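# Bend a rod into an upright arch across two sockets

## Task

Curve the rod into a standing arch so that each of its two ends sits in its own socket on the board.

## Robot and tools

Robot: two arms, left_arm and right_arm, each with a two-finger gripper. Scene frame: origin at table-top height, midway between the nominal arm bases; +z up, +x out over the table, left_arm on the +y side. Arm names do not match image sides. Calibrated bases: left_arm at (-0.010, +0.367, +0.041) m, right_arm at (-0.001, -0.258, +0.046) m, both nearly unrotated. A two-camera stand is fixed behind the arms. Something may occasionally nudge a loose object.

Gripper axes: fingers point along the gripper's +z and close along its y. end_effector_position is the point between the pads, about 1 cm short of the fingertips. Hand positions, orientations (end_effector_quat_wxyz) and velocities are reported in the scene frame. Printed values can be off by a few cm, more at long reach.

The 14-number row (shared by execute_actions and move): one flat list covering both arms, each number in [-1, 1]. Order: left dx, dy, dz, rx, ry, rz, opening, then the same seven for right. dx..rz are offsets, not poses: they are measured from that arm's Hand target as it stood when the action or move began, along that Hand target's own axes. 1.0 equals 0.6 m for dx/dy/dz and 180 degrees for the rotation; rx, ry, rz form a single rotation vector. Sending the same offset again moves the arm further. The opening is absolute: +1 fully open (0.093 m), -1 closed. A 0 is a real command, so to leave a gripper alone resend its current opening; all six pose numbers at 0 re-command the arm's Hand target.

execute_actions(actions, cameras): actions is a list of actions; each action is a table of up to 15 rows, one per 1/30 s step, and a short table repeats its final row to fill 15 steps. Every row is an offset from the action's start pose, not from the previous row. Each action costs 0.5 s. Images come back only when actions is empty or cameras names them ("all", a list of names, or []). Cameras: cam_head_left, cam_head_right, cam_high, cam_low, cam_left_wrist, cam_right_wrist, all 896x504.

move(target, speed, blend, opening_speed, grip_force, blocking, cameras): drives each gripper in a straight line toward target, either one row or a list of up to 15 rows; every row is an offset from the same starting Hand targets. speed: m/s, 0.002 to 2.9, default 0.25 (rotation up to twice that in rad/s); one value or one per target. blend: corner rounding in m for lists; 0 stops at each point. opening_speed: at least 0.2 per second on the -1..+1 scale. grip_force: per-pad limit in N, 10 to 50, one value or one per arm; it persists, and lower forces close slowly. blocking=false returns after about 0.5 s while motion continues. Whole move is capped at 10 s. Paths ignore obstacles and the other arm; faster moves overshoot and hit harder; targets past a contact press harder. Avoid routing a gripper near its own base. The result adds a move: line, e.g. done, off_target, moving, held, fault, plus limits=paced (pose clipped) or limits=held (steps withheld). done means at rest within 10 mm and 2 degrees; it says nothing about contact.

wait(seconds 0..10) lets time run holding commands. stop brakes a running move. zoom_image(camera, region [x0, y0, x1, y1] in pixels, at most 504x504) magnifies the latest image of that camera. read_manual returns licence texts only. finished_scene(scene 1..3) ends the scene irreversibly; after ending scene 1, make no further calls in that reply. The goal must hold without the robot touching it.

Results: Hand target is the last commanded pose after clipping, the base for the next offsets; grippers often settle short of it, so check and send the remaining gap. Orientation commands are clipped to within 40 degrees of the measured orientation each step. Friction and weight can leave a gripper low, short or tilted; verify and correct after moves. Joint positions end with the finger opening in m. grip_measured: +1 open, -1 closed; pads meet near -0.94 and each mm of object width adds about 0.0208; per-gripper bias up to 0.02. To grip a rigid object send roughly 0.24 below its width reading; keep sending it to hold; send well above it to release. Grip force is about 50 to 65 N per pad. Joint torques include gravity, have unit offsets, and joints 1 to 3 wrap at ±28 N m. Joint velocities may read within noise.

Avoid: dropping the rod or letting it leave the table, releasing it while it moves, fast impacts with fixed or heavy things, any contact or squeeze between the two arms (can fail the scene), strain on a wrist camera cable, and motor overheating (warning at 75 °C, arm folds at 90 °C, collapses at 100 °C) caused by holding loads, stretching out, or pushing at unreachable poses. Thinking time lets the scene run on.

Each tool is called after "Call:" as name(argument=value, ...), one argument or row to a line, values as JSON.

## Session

Call:
execute_actions(
  actions=[],
  cameras=["cam_head_left", "cam_head_right"],
)

Scene clock: 0.00 s.
left_arm: end_effector_position=(+0.3713, +0.3920, +0.1034) grip_measured=+1.000 end_effector_quat_wxyz=(+0.533, -0.052, +0.843, +0.044) | right_arm: end_effector_position=(+0.3686, -0.2486, +0.0953) grip_measured=+1.000 end_effector_quat_wxyz=(+0.494, +0.011, +0.868, +0.049)
Joint positions: left_arm=[0.016 1.593 0.363 0.785 -0.117 -0.035 0.093] | right_arm=[-0.025 1.551 0.361 0.657 -0.086 0.06 0.093]
Joint velocities: within noise
Joint torques (N m): no reading
Motor temperatures (°C): left_arm=[29 41 37 27 28 29 30] | right_arm=[28 38 36 30 31 31 29]
Heat: left arm: 41 °C; right arm: 38 °C.
Hand target: left_arm +0.3769, +0.3921, +0.1150; +0.550, -0.053, +0.833, +0.043 | right_arm +0.3746, -0.2486, +0.1059; +0.510, +0.010, +0.859, +0.049
Tool commands: left_gripper/opening=+1.0 right_gripper/opening=+1.0
Images, in order (width x height): cam_head_left 896x504, cam_head_right 896x504.

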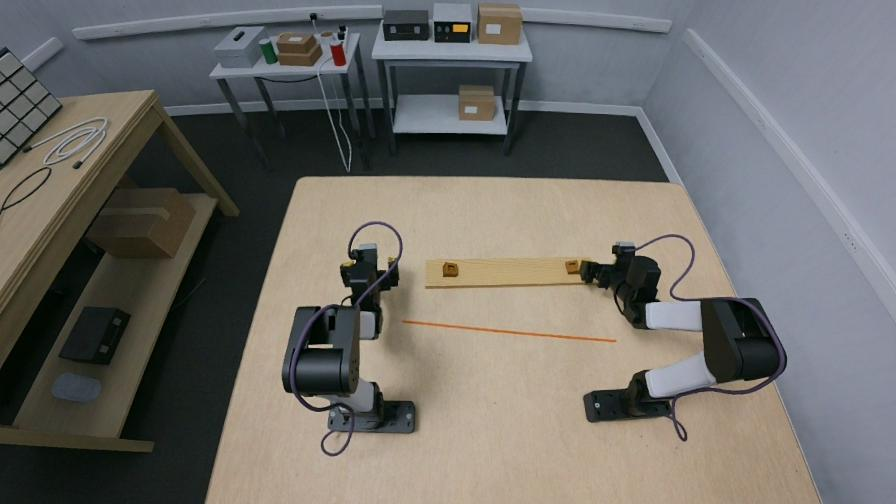

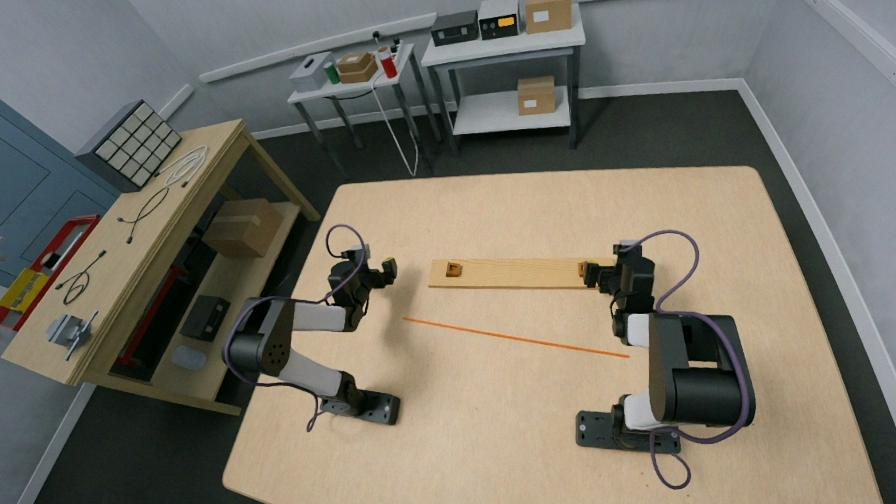

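Call:
move(
  target=[-0.2607,-0.2928,-0.1865,0.3157,0.2699,0.4717,1,-0.2683,0.0788,-0.1718,-0.2405,0.2916,-0.4534,1],
  speed=0.2,
  cameras=["cam_left_wrist","cam_right_wrist","cam_low"],
)

Call:
zoom_image(
  camera="cam_low",
  region=[340, 180, 560, 300],
)

Scene clock: 33.53 s.
left_arm: end_effector_position=(+0.3584, +0.2105, +0.2876) grip_measured=+1.000 end_effector_quat_wxyz=(+0.122, +0.694, +0.708, +0.043) | right_arm: end_effector_position=(+0.3638, -0.2208, +0.2814) grip_measured=+1.000 end_effector_quat_wxyz=(-0.082, +0.695, -0.712, +0.057)
Joint positions: left_arm=[-0.395 1.952 2.22 -1.58 0.01 1.152 0.093] | right_arm=[0.084 1.836 2.024 -1.558 -0.014 -1.45 0.093]
Joint torques (N m): left_arm=[-0.61 -8.58 7.88 0.9 -0.07 0.24] | right_arm=[0.28 -9.02 7.25 0.74 -0.05 -0.18]
Motor temperatures (°C): left_arm=[29 44 40 33 28 29 30] | right_arm=[28 41 40 39 31 31 29]
Heat: left arm: 44 °C; right arm: 41 °C.
Hand target: left_arm +0.3599, +0.2099, +0.3003; -0.001, +0.707, +0.707, +0.000 | right_arm +0.3599, -0.2199, +0.3001; +0.000, +0.707, -0.707, +0.000
Off the commanded pose: left_arm 0.013 m, 15 deg | right_arm 0.019 m, 12 deg.
joint sent to its limit (left arm) — joint 4 (wrist pitch), lower limit. The joint targets are off in orientation, not in position.
joint sent to its limit (right arm) — joint 4 (wrist pitch), lower limit. The joint targets are off in orientation, not in position.
move: off_target (left_arm, right_arm)
Images, in order (width x height): cam_low 896x504, cam_left_wrist 896x504, cam_right_wrist 896x504.

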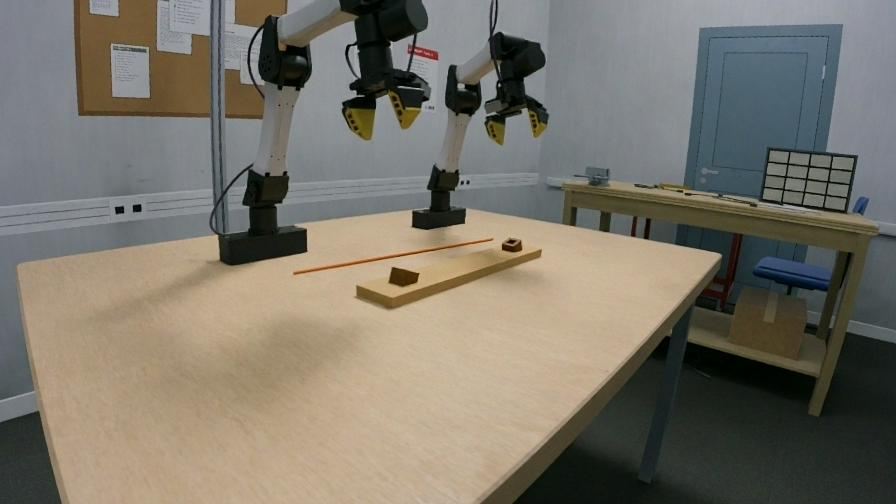

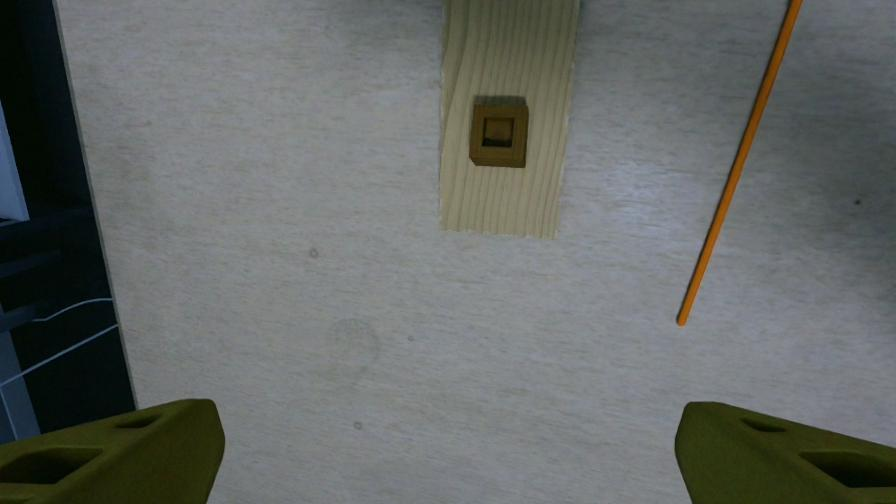

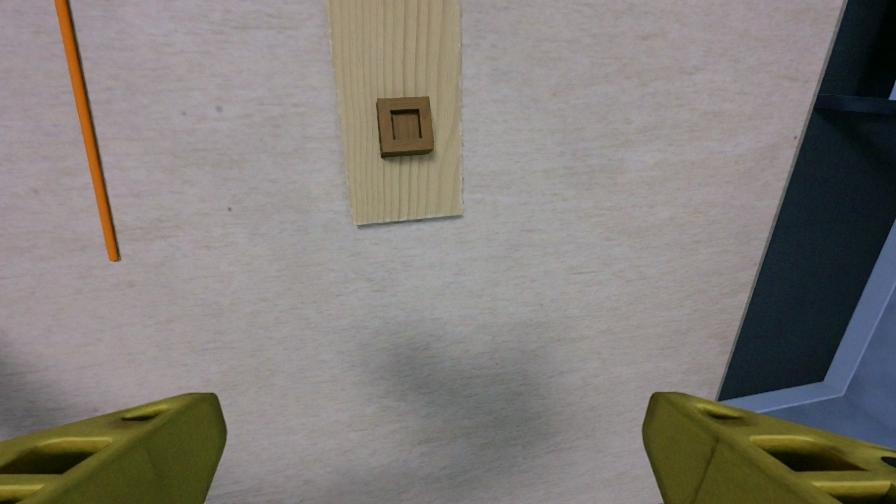

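Scaled by 2.291 from the camera's 896x504 image, which has a finer 1280x720 frame.

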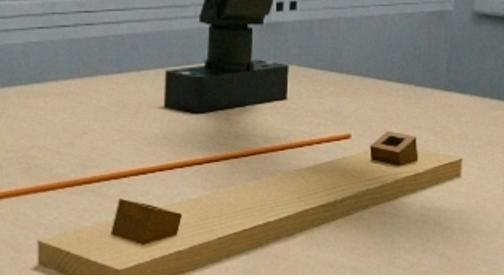

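Call:
move(
  target=[0.0610,-0.2195,0.2505,0,0,0.0311,1,-0.0017,0.2912,0.2502,0,0,0.0311,1],
  speed=0.2,
  cameras=["cam_left_wrist","cam_right_wrist","cam_high","cam_low"],
)

Call:
zoom_image(
  camera="cam_low",
  region=[360, 230, 440, 300],
)

Call:
zoom_image(
  camera="cam_low",
  region=[480, 200, 550, 265],
)

Scene clock: 56.37 s.
left_arm: end_effector_position=(+0.2261, +0.2475, +0.1453) grip_measured=+1.000 end_effector_quat_wxyz=(-0.017, +0.734, +0.679, -0.009) | right_arm: end_effector_position=(+0.1815, -0.2204, +0.1495) grip_measured=+1.000 end_effector_quat_wxyz=(-0.012, -0.673, +0.740, +0.011)
Joint positions: left_arm=[-0.462 1.585 1.224 -1.248 0.005 1.185 0.093] | right_arm=[0.185 1.275 0.954 -1.282 -0.007 -1.28 0.093]
Joint torques (N m): left_arm=[-0.66 -7.6 4.92 0.49 -0.05 0.26] | right_arm=[0.31 -4.04 4.44 0.64 -0.05 0.05]
Motor temperatures (°C): left_arm=[29 49 42 31 28 29 30] | right_arm=[28 46 41 35 31 31 29]
Heat: left arm: 49 °C; right arm: 46 °C.
Hand target: left_arm +0.2281, +0.2466, +0.1501; -0.001, +0.741, +0.672, +0.000 | right_arm +0.1851, -0.2192, +0.1500; +0.000, -0.672, +0.740, +0.000
Off the commanded pose: left_arm 0.005 m, 2 deg | right_arm 0.004 m, 2 deg.
move: done
Images, in order (width x height): cam_high 896x504, cam_low 896x504, cam_left_wrist 896x504, cam_right_wrist 896x504.

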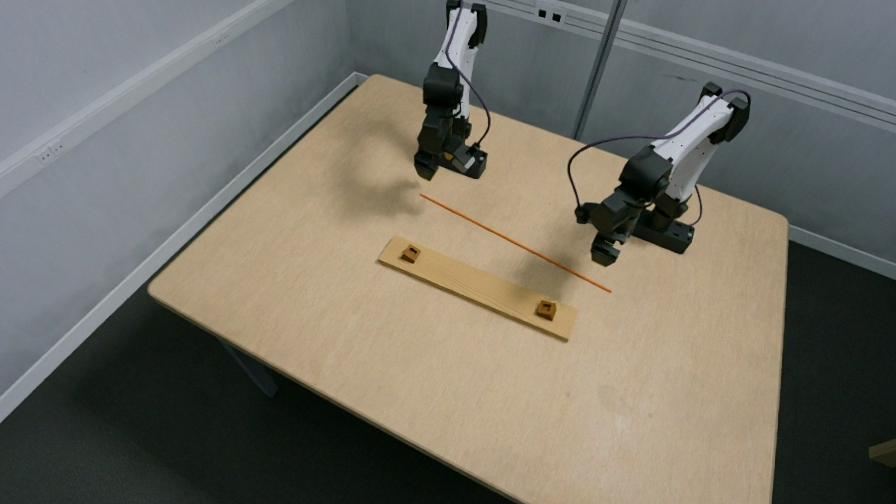

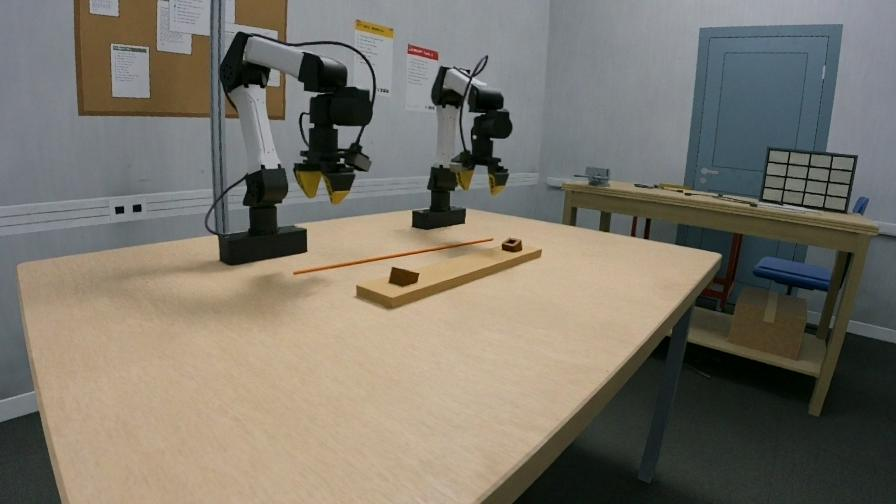

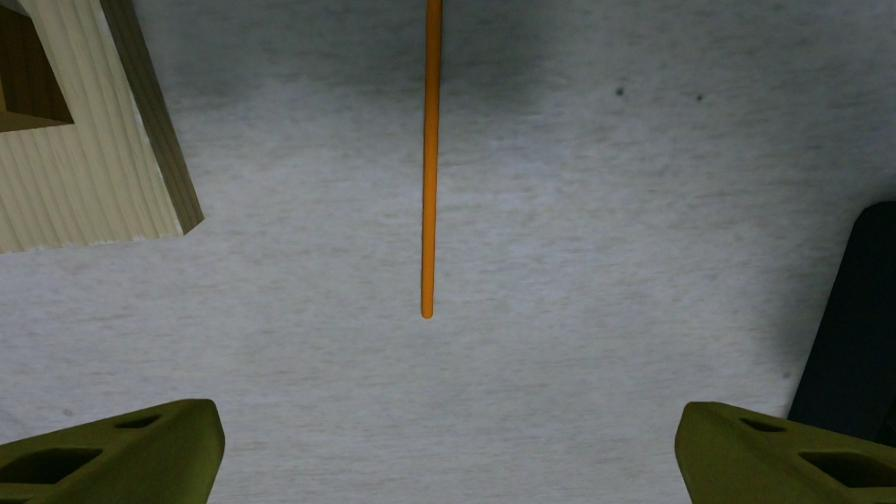

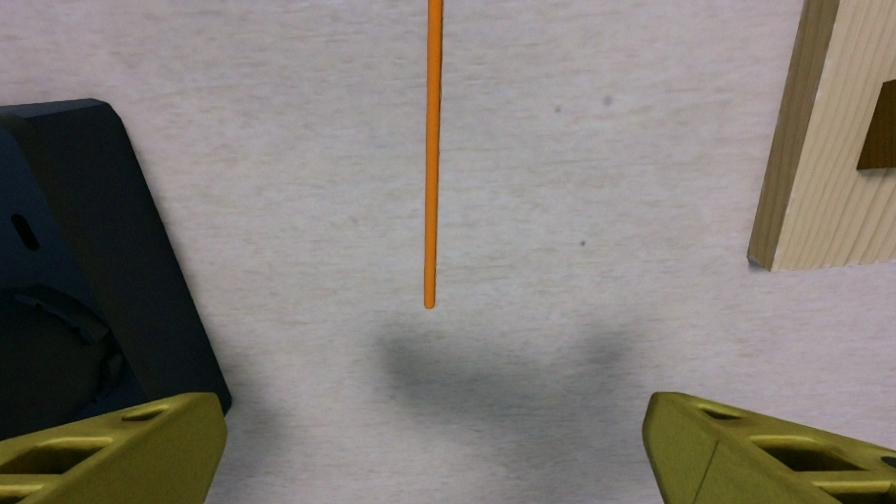

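Scaled by 6.300 from the camera's 896x504 image, which has a finer 1280x720 frame.

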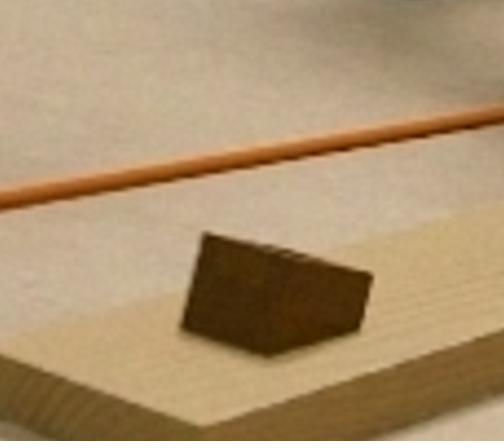

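Scaled by 7.200 from the camera's 896x504 image, which has a finer 1280x720 frame.

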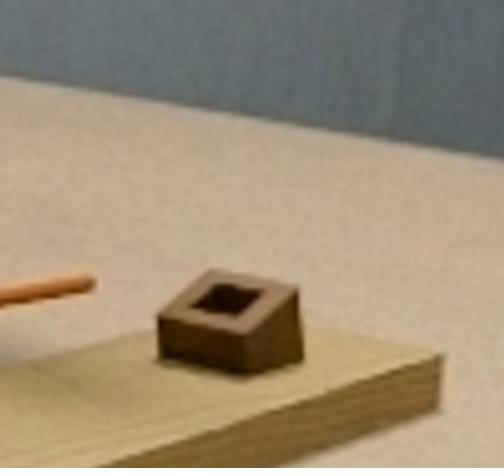

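Call:
move(
  target=[0.0062,0.0058,0.1668,0,0,0.0056,0,-0.0005,0.0128,0.1667,0,0,0.0056,0],
  speed=0.15,
  cameras=["cam_left_wrist","cam_right_wrist"],
)

Scene clock: 92.07 s.
left_arm: end_effector_position=(+0.2294, +0.2491, +0.0520) grip_measured=+0.002 end_effector_quat_wxyz=(-0.004, +0.743, +0.669, -0.003) | right_arm: end_effector_position=(+0.1753, -0.2192, +0.0529) grip_measured=+0.002 end_effector_quat_wxyz=(-0.003, -0.666, +0.746, +0.006)
Joint positions: left_arm=[-0.453 1.681 0.936 -0.836 0.003 1.221 0.045] | right_arm=[0.198 1.352 0.607 -0.837 -0.007 -1.248 0.045]
Joint torques (N m): left_arm=[0.14 -5.45 4.55 0.54 -0.04 0.25] | right_arm=[0.35 -2.52 3.92 0.71 -0.05 0.06]
Heat: left arm: 47 °C; right arm: 42 °C.
Hand target: left_arm +0.2319, +0.2500, +0.0500; +0.000, +0.747, +0.665, +0.000 | right_arm +0.1775, -0.2183, +0.0500; +0.000, -0.666, +0.746, +0.000
Off the commanded pose: left_arm 0.003 m, 1 deg | right_arm 0.004 m, 1 deg.
move: done
Images, in order (width x height): cam_left_wrist 896x504, cam_right_wrist 896x504.

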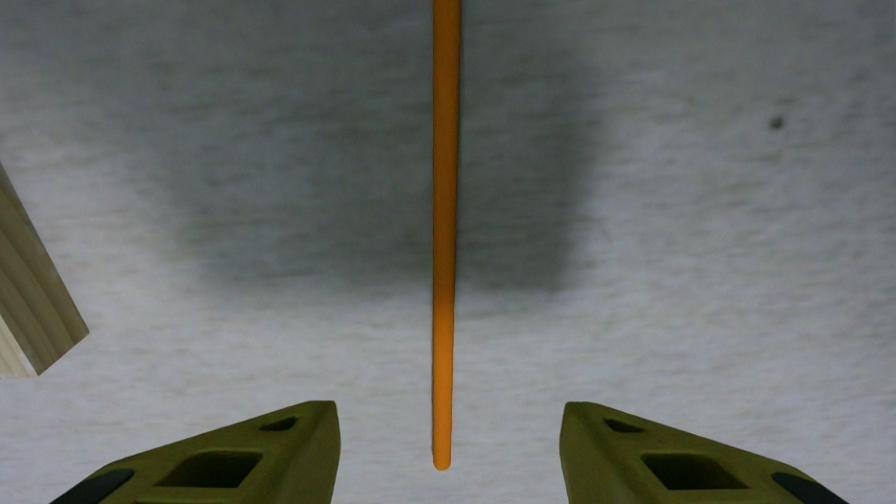

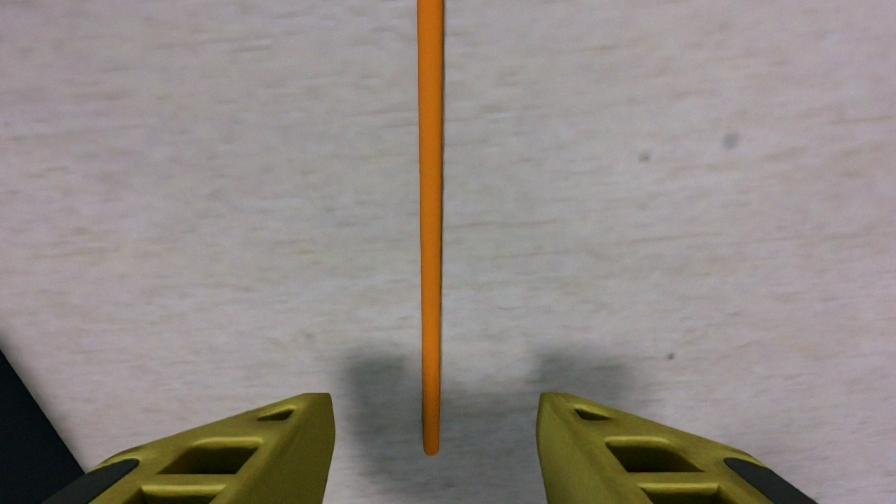

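Call:
move(
  target=[
    [0.0083,0.0016,0.0633,0,0,0.005,0,-0.0033,0.0028,0.0633,0,0,0.0022,0],
    [0.0083,0.0016,0.0783,0,0,0.005,-0.4,-0.0033,0.0028,0.0783,0,0,0.0022,-0.4],
  ],
  speed=[0.1,0.03],
  cameras=["cam_left_wrist","cam_right_wrist"],
)

Scene clock: 113.33 s.
left_arm: end_effector_position=(+0.2307, +0.2541, +0.0071) grip_measured=-0.398 end_effector_quat_wxyz=(-0.006, +0.749, +0.663, -0.004) | right_arm: end_effector_position=(+0.1729, -0.2174, +0.0057) grip_measured=-0.398 end_effector_quat_wxyz=(-0.006, -0.663, +0.748, +0.007)
Joint positions: left_arm=[-0.434 1.786 0.846 -0.644 0.002 1.256 0.026] | right_arm=[0.211 1.499 0.493 -0.582 -0.007 -1.227 0.026]
Joint torques (N m): left_arm=[0.16 -5.27 3.7 0.67 -0.04 0.25] | right_arm=[0.35 -2.85 3.33 0.78 -0.06 0.05]
Motor temperatures (°C): left_arm=[29 45 40 29 28 29 30] | right_arm=[28 40 39 33 30 31 29]
Heat: left arm: 45 °C; right arm: 40 °C.
Hand target: left_arm +0.2333, +0.2549, +0.0030; +0.000, +0.752, +0.659, +0.000 | right_arm +0.1762, -0.2161, +0.0030; +0.000, -0.663, +0.749, +0.000
Off the commanded pose: left_arm 0.005 m, 1 deg | right_arm 0.004 m, 1 deg.
move: done
Images, in order (width x height): cam_left_wrist 896x504, cam_right_wrist 896x504.

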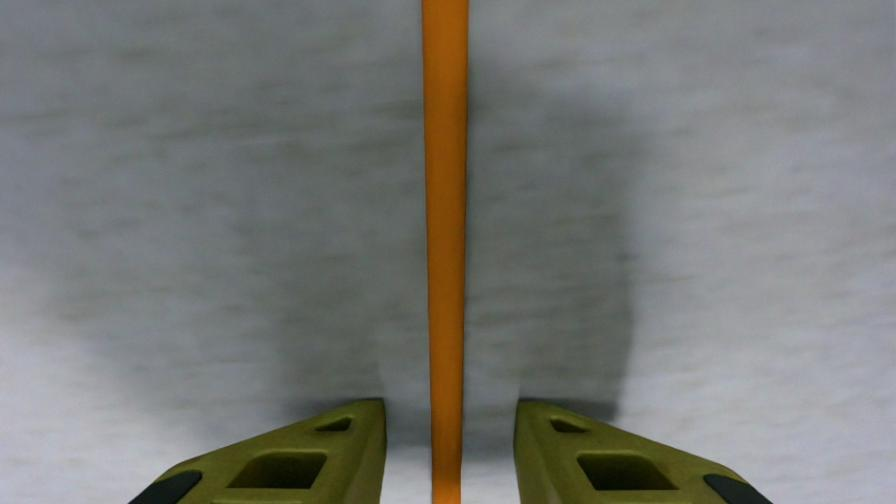

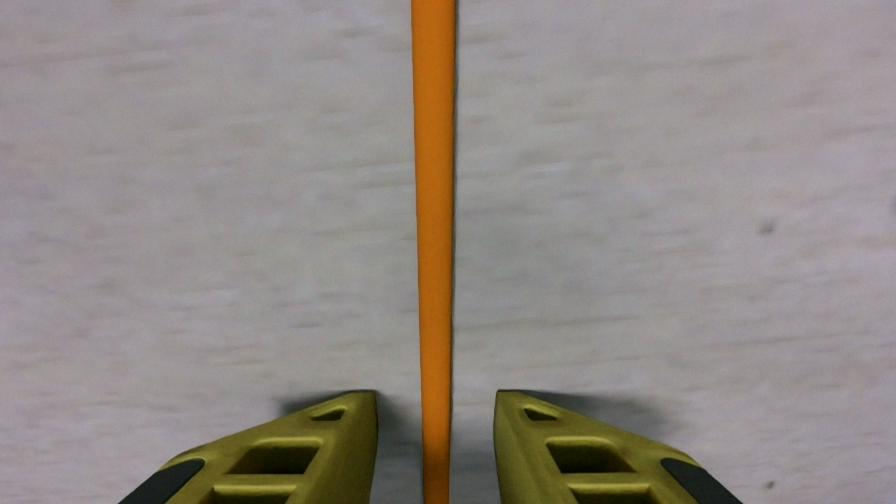

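Call:
move(
  target=[0,0,0,0,0,0,-1,0,0,0,0,0,0,-1],
  opening_speed=0.3,
  cameras=[],
)

Call:
move(
  target=[0,0,-0.245,0,0,0,-1,0,0,-0.245,0,0,0,-1],
  speed=0.1,
  cameras=["cam_low"],
)

Scene clock: 118.77 s.
left_arm: end_effector_position=(+0.2308, +0.2541, +0.0071) grip_measured=-0.976 end_effector_quat_wxyz=(-0.005, +0.749, +0.663, -0.004) | right_arm: end_effector_position=(+0.1737, -0.2173, +0.0057) grip_measured=-0.963 end_effector_quat_wxyz=(-0.005, -0.663, +0.749, +0.006)
Joint positions: left_arm=[-0.434 1.786 0.846 -0.644 0.002 1.256 0] | right_arm=[0.211 1.499 0.493 -0.579 -0.006 -1.227 0]
Joint torques (N m): left_arm=[0.14 -5.29 3.69 0.66 -0.03 0.25] | right_arm=[0.34 -2.82 3.32 0.75 -0.06 0.05]
Heat: left arm: 45 °C; right arm: 40 °C.
Hand target: left_arm +0.2333, +0.2549, +0.0030; +0.000, +0.752, +0.659, +0.000 | right_arm +0.1761, -0.2161, +0.0030; +0.000, -0.663, +0.749, +0.000
Off the commanded pose: left_arm 0.005 m, 1 deg | right_arm 0.004 m, 1 deg.
move: done
No camera images: "cameras" was empty.

Scene clock: 120.87 s.
left_arm: end_effector_position=(+0.2285, +0.2553, +0.1362) grip_measured=-0.976 end_effector_quat_wxyz=(-0.017, +0.748, +0.663, -0.009) | right_arm: end_effector_position=(+0.1742, -0.2176, +0.1397) grip_measured=-0.971 end_effector_quat_wxyz=(-0.008, -0.664, +0.748, +0.005)
Joint positions: left_arm=[-0.433 1.584 1.187 -1.21 0.003 1.256 0] | right_arm=[0.214 1.238 0.891 -1.242 -0.002 -1.227 0]
Joint torques (N m): left_arm=[0.01 -7.21 8.12 0.12 -0.03 0.24] | right_arm=[0.18 -3.63 7.62 0.17 -0.11 0.06]
Heat: left arm: 45 °C; right arm: 40 °C.
Hand target: left_arm +0.2334, +0.2547, +0.1501; +0.000, +0.752, +0.659, +0.000 | right_arm +0.1761, -0.2160, +0.1500; +0.000, -0.663, +0.749, +0.000
Off the commanded pose: left_arm 0.015 m, 2 deg | right_arm 0.011 m, 1 deg.
move: off_target (left_arm, right_arm)
Images, in order (width x height): cam_low 896x504.

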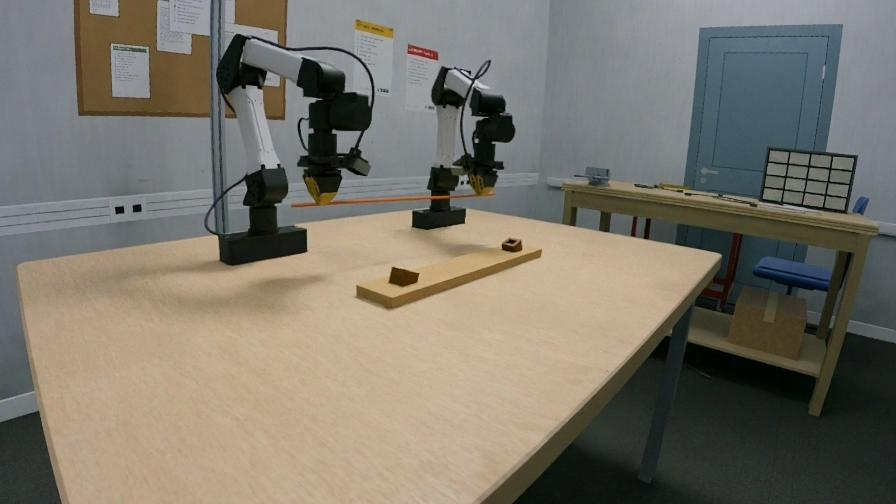

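Call:
move(
  target=[-0.0092,0.2633,-0.012,0,0,-0.05,-1,0.005,-0.376,-0.005,0,0,-0.0472,-1],
  speed=0.12,
  cameras=["cam_left_wrist","cam_right_wrist","cam_high"],
)

Scene clock: 135.60 s.
left_arm: end_effector_position=(+0.3843, +0.2289, +0.1501) grip_measured=-0.976 end_effector_quat_wxyz=(-0.009, +0.703, +0.711, -0.004) | right_arm: end_effector_position=(+0.3961, -0.2429, +0.1465) grip_measured=-0.971 end_effector_quat_wxyz=(+0.003, +0.715, -0.700, -0.003)
Joint positions: left_arm=[-0.334 2.182 2.03 -1.438 0 1.223 0] | right_arm=[0.026 2.074 1.827 -1.331 -0.001 -1.555 0]
Joint torques (N m): left_arm=[0.05 -9.37 8.38 0.2 -0.01 0] | right_arm=[-1.16 -8.17 7.77 0.31 -0.11 -0.17]
Heat: left arm: 45 °C; right arm: 41 °C.
Hand target: left_arm +0.3894, +0.2287, +0.1571; +0.000, +0.698, +0.716, +0.000 | right_arm +0.3996, -0.2463, +0.1530; +0.000, +0.717, -0.697, +0.000
Off the commanded pose: left_arm 0.009 m, 1 deg | right_arm 0.008 m, 1 deg.
move: done
Images, in order (width x height): cam_high 896x504, cam_left_wrist 896x504, cam_right_wrist 896x504.

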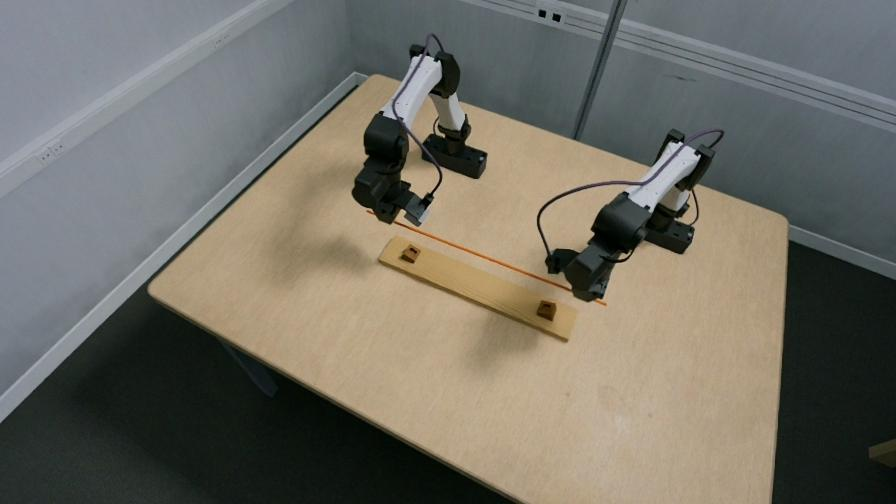

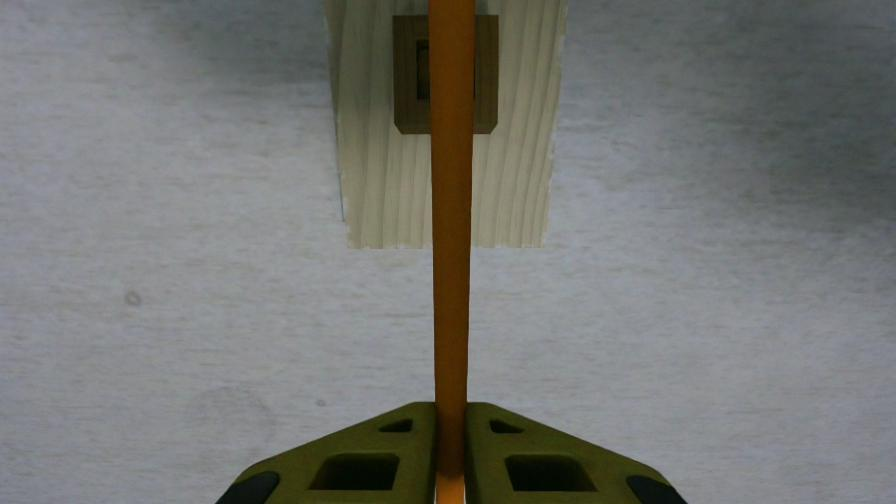

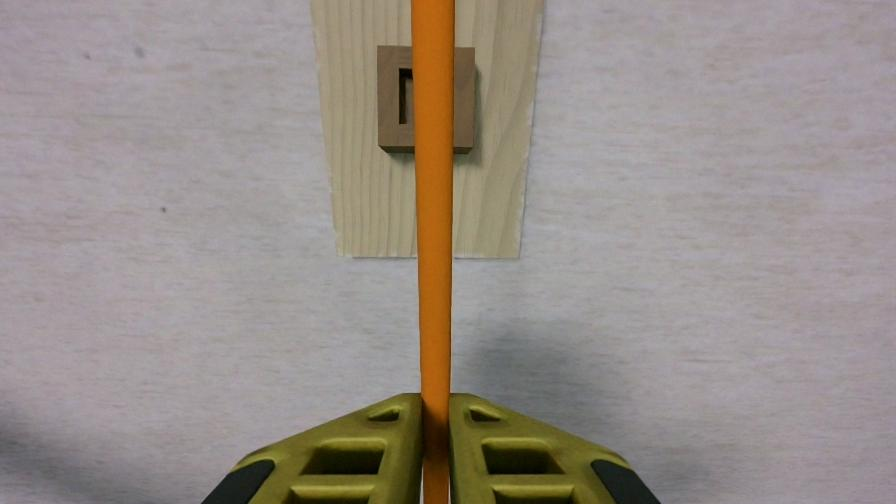

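Call:
move(
  target=[
    [-0.0047,0,-0.005,0,-0.0833,0,-1,-0.0047,0,-0.002,0,-0.0833,0,-1],
    [-0.0222,0,-0.0067,0,-0.1667,0,-1,-0.0222,0,-0.003,0,-0.1667,0,-1],
    [-0.0515,0,-0.0083,0,-0.25,0,-1,-0.0515,0.0008,-0.004,0,-0.25,0,-1],
    [-0.0777,0,-0.0083,0,-0.3056,0,-1,-0.0777,0.0016,-0.002,0,-0.3056,0,-1],
    [-0.105,0,-0.0033,0,-0.3611,0,-1,-0.105,0.0016,0.005,0,-0.3611,0,-1],
    [-0.1282,0,0.005,0,-0.4,0,-1,-0.1282,0.0016,0.013,0,-0.4,0,-1],
    [-0.1427,0,0.0133,0,-0.4444,0,-1,-0.1427,0.0016,0.02,0,-0.4444,0,-1],
  ],
  speed=0.12,
  blend=0.02,
  cameras=["cam_head_left","cam_head_right","cam_high","cam_low"],
)

Scene clock: 193.73 s.
left_arm: end_effector_position=(+0.4005, +0.1557, +0.1360) grip_measured=-0.976 end_effector_quat_wxyz=(+0.450, +0.527, +0.579, -0.430) | right_arm: end_effector_position=(+0.3947, -0.1779, +0.1357) grip_measured=-0.971 end_effector_quat_wxyz=(-0.426, +0.549, -0.585, -0.419)
Joint positions: left_arm=[-0.116 2.101 1.222 -0.012 1.278 0.845 0] | right_arm=[-0.217 2.336 1.682 -1.423 -1.238 -2.077 0]
Joint torques (N m): left_arm=[-2.74 -10.17 4.78 1.67 0.85 -0.04] | right_arm=[2.58 -8.64 3.37 -0.35 -1.38 -0.19]
Motor temperatures (°C): left_arm=[29 57 45 29 28 29 31] | right_arm=[28 46 44 32 31 31 31]
Heat: left arm: 57 °C; right arm: 46 °C.
Hand target: left_arm +0.3916, +0.1432, +0.1490; +0.460, +0.535, +0.549, -0.448 | right_arm +0.3964, -0.1607, +0.1409; -0.448, +0.549, -0.534, -0.460
Off the commanded pose: left_arm 0.020 m, 4 deg | right_arm 0.018 m, 8 deg.
joint sent to its limit (right arm) — joint 6 (wrist roll), lower limit. The joint targets are off in orientation, not in position.
move: off_target (left_arm, right_arm)
Images, in order (width x height): cam_head_left 896x504, cam_head_right 896x504, cam_high 896x504, cam_low 896x504.

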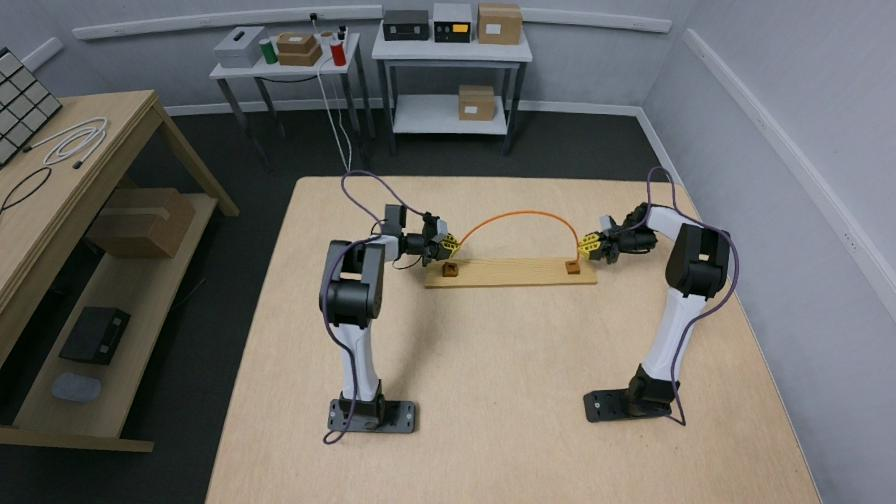

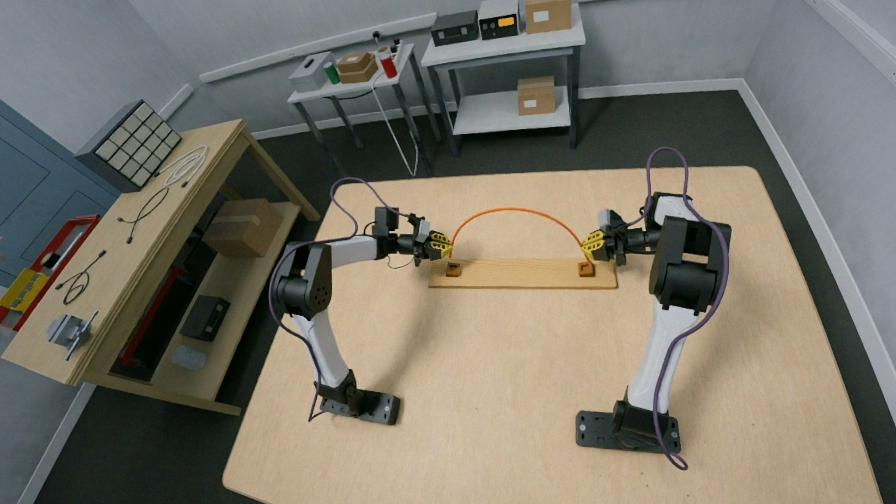

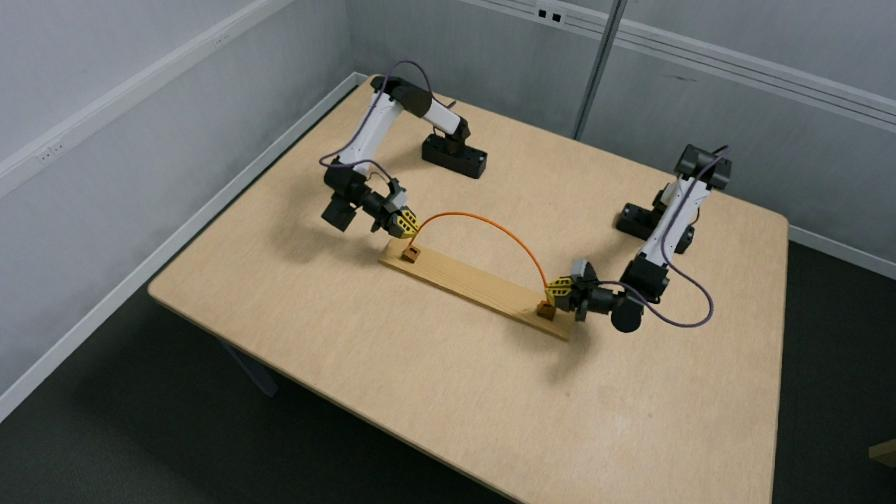

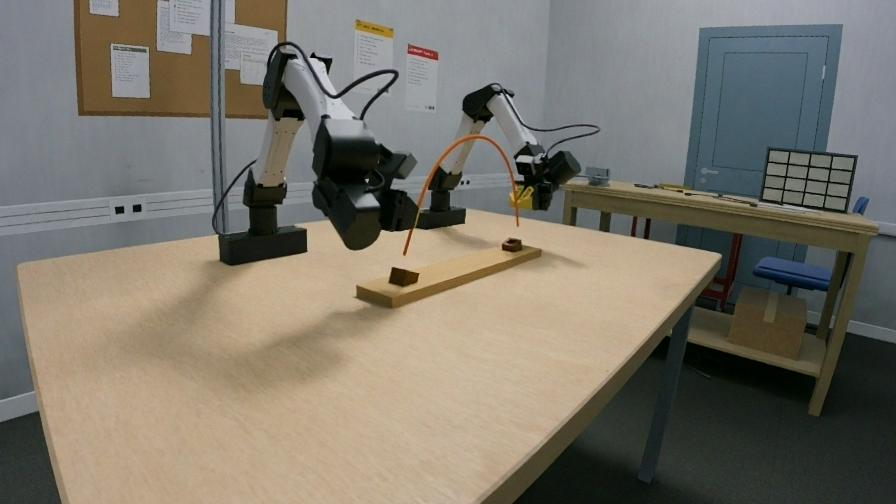

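Call:
zoom_image(
  camera="cam_low",
  region=[365, 225, 445, 295],
)

Call:
zoom_image(
  camera="cam_low",
  region=[475, 195, 555, 265],
)

Call:
zoom_image(
  camera="cam_high",
  region=[370, 210, 460, 280],
)

Call:
zoom_image(
  camera="cam_high",
  region=[505, 265, 595, 335],
)

Scaled by 6.300 from the camera's 896x504 image, which has a finer 1280x720 frame.

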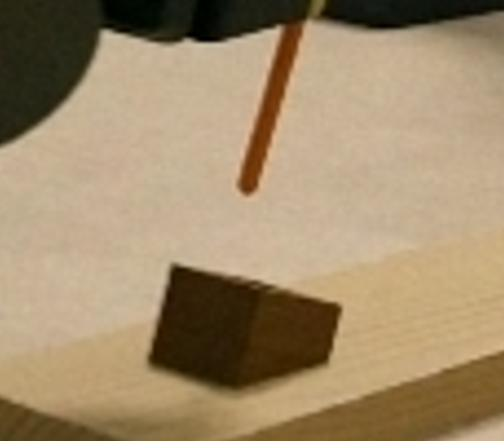

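Scaled by 6.300 from the camera's 896x504 image, which has a finer 1280x720 frame.

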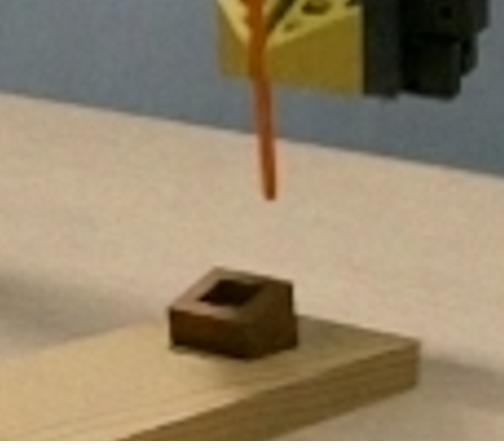

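Scaled by 5.600 from the camera's 896x504 image, which has a finer 1280x720 frame.

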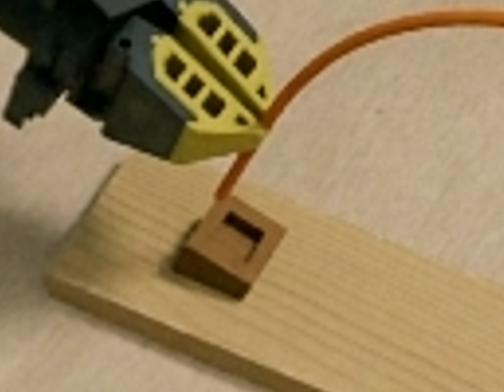

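Scaled by 5.600 from the camera's 896x504 image, which has a finer 1280x720 frame.

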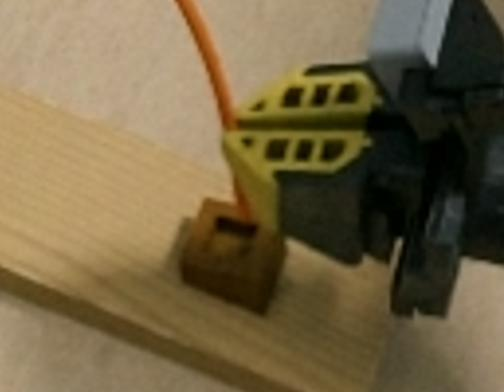

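Call:
move(
  target=[0.0372,-0.0207,0.0095,0,0,0,-1,0.0338,0,0.028,0,0,0,-1],
  speed=0.04,
  cameras=["cam_high","cam_low","cam_head_left","cam_head_right"],
)

Call:
zoom_image(
  camera="cam_low",
  region=[365, 225, 445, 295],
)

Call:
zoom_image(
  camera="cam_low",
  region=[475, 195, 555, 265],
)

Call:
zoom_image(
  camera="cam_high",
  region=[370, 210, 460, 280],
)

Call:
zoom_image(
  camera="cam_high",
  region=[505, 265, 595, 335],
)

Scene clock: 240.37 s.
left_arm: end_effector_position=(+0.3883, +0.1540, +0.1212) grip_measured=-0.976 end_effector_quat_wxyz=(+0.456, +0.526, +0.574, -0.430) | right_arm: end_effector_position=(+0.3956, -0.1652, +0.1126) grip_measured=-0.971 end_effector_quat_wxyz=(-0.429, +0.551, -0.574, -0.428)
Joint positions: left_arm=[-0.124 2.101 1.123 0.142 1.278 0.801 0] | right_arm=[-0.187 2.387 1.658 -1.348 -1.263 -2.078 0]
Joint torques (N m): left_arm=[-3.06 -8.44 4.57 1.76 0.76 0.02] | right_arm=[2.73 -8.91 3.26 -0.35 -1.3 -0.18]
Motor temperatures (°C): left_arm=[30 53 42 32 29 29 32] | right_arm=[28 52 40 32 33 31 31]
Heat: left arm: 53 °C; right arm: 52 °C.
Hand target: left_arm +0.3792, +0.1410, +0.1261; +0.460, +0.535, +0.549, -0.449 | right_arm +0.3960, -0.1477, +0.1180; -0.448, +0.549, -0.534, -0.461
Off the commanded pose: left_arm 0.016 m, 4 deg | right_arm 0.018 m, 6 deg.
joint sent to its limit (right arm) — joint 6 (wrist roll), lower limit. The joint targets are off in orientation, not in position.
move: off_target (left_arm, right_arm)
Images, in order (width x height): cam_head_left 896x504, cam_head_right 896x504, cam_high 896x504, cam_low 896x504.

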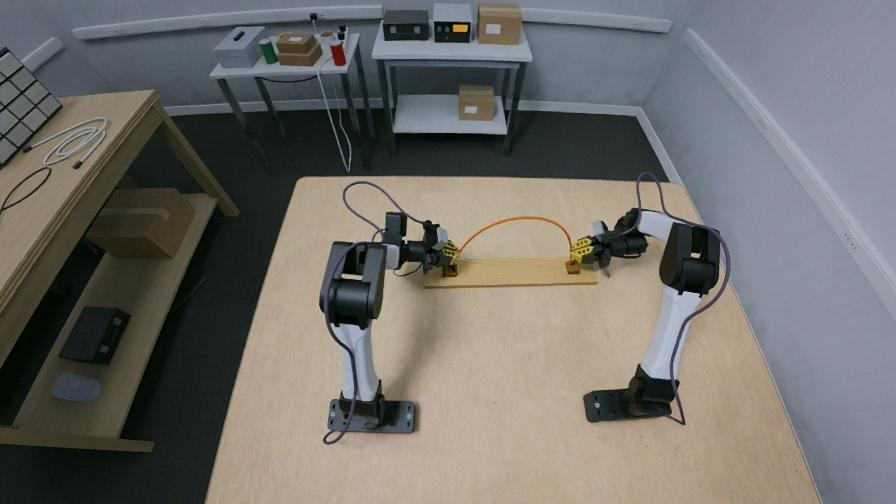

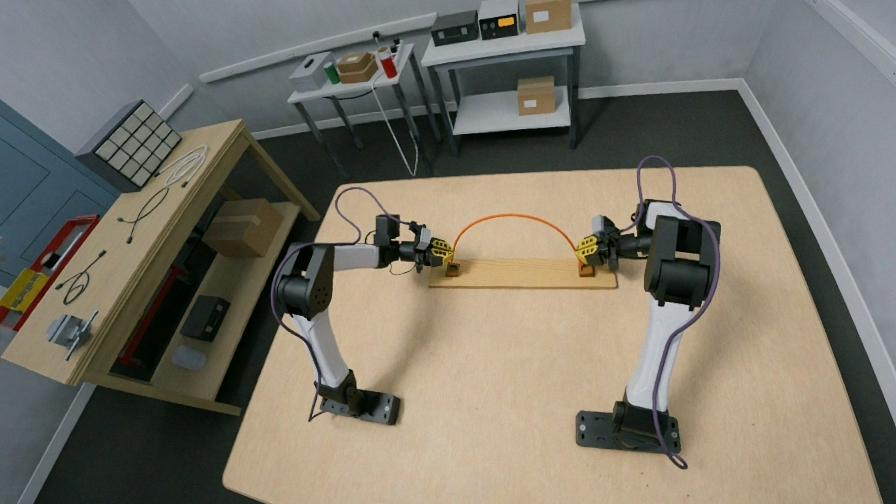

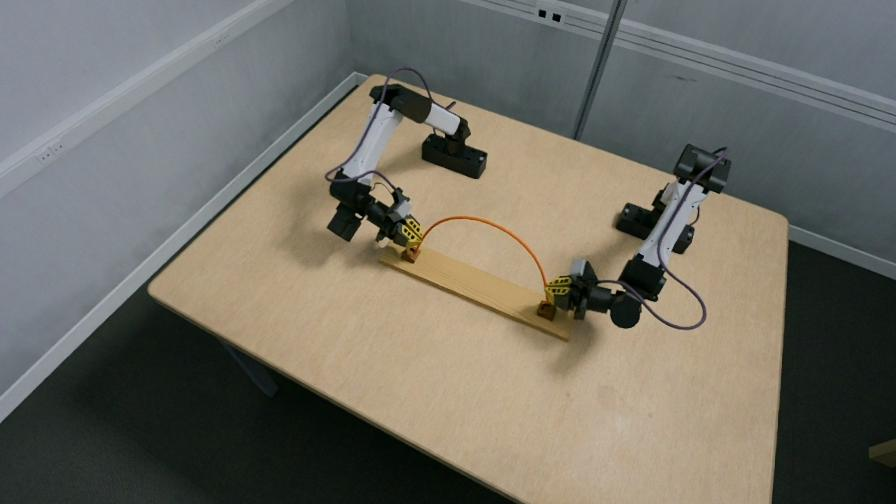

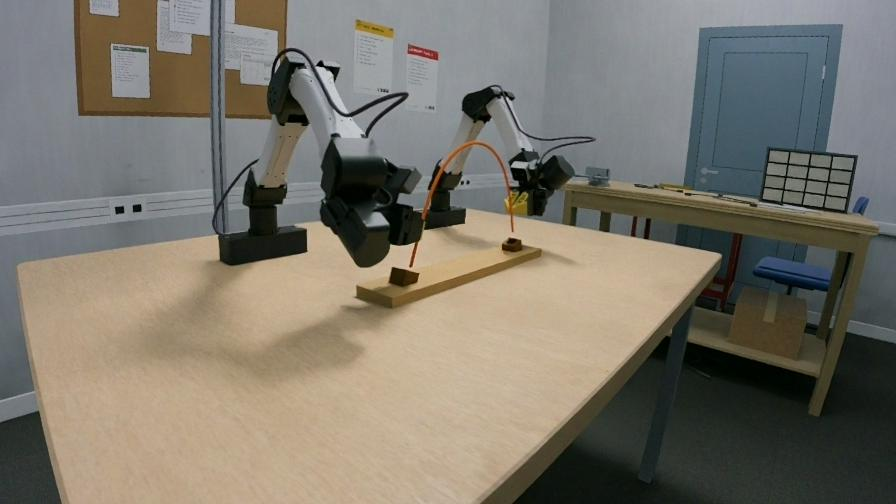

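Scaled by 6.300 from the camera's 896x504 image, which has a finer 1280x720 frame.

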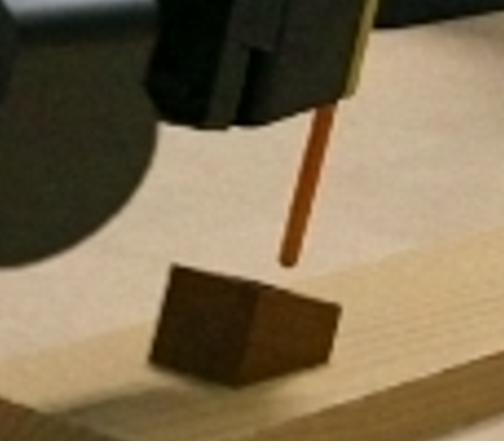

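Scaled by 6.300 from the camera's 896x504 image, which has a finer 1280x720 frame.

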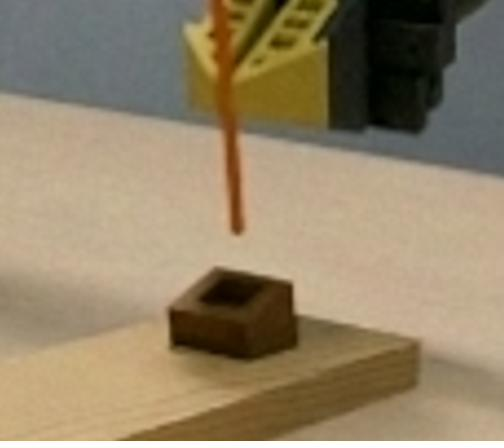

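Scaled by 5.600 from the camera's 896x504 image, which has a finer 1280x720 frame.

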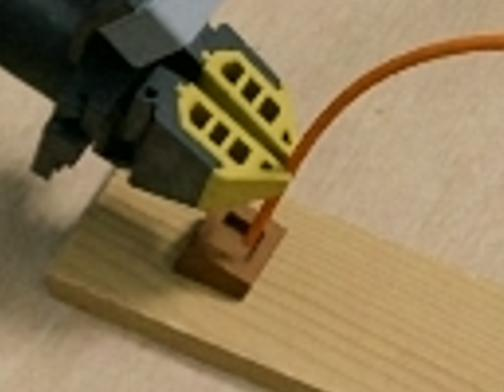

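Scaled by 5.600 from the camera's 896x504 image, which has a finer 1280x720 frame.

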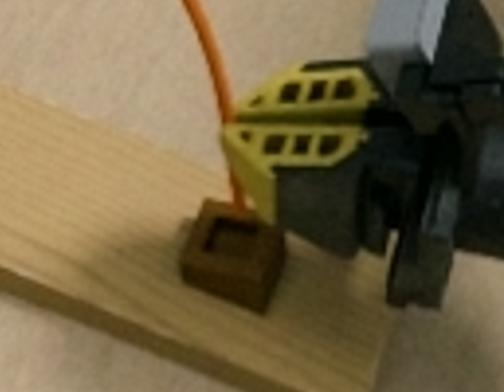

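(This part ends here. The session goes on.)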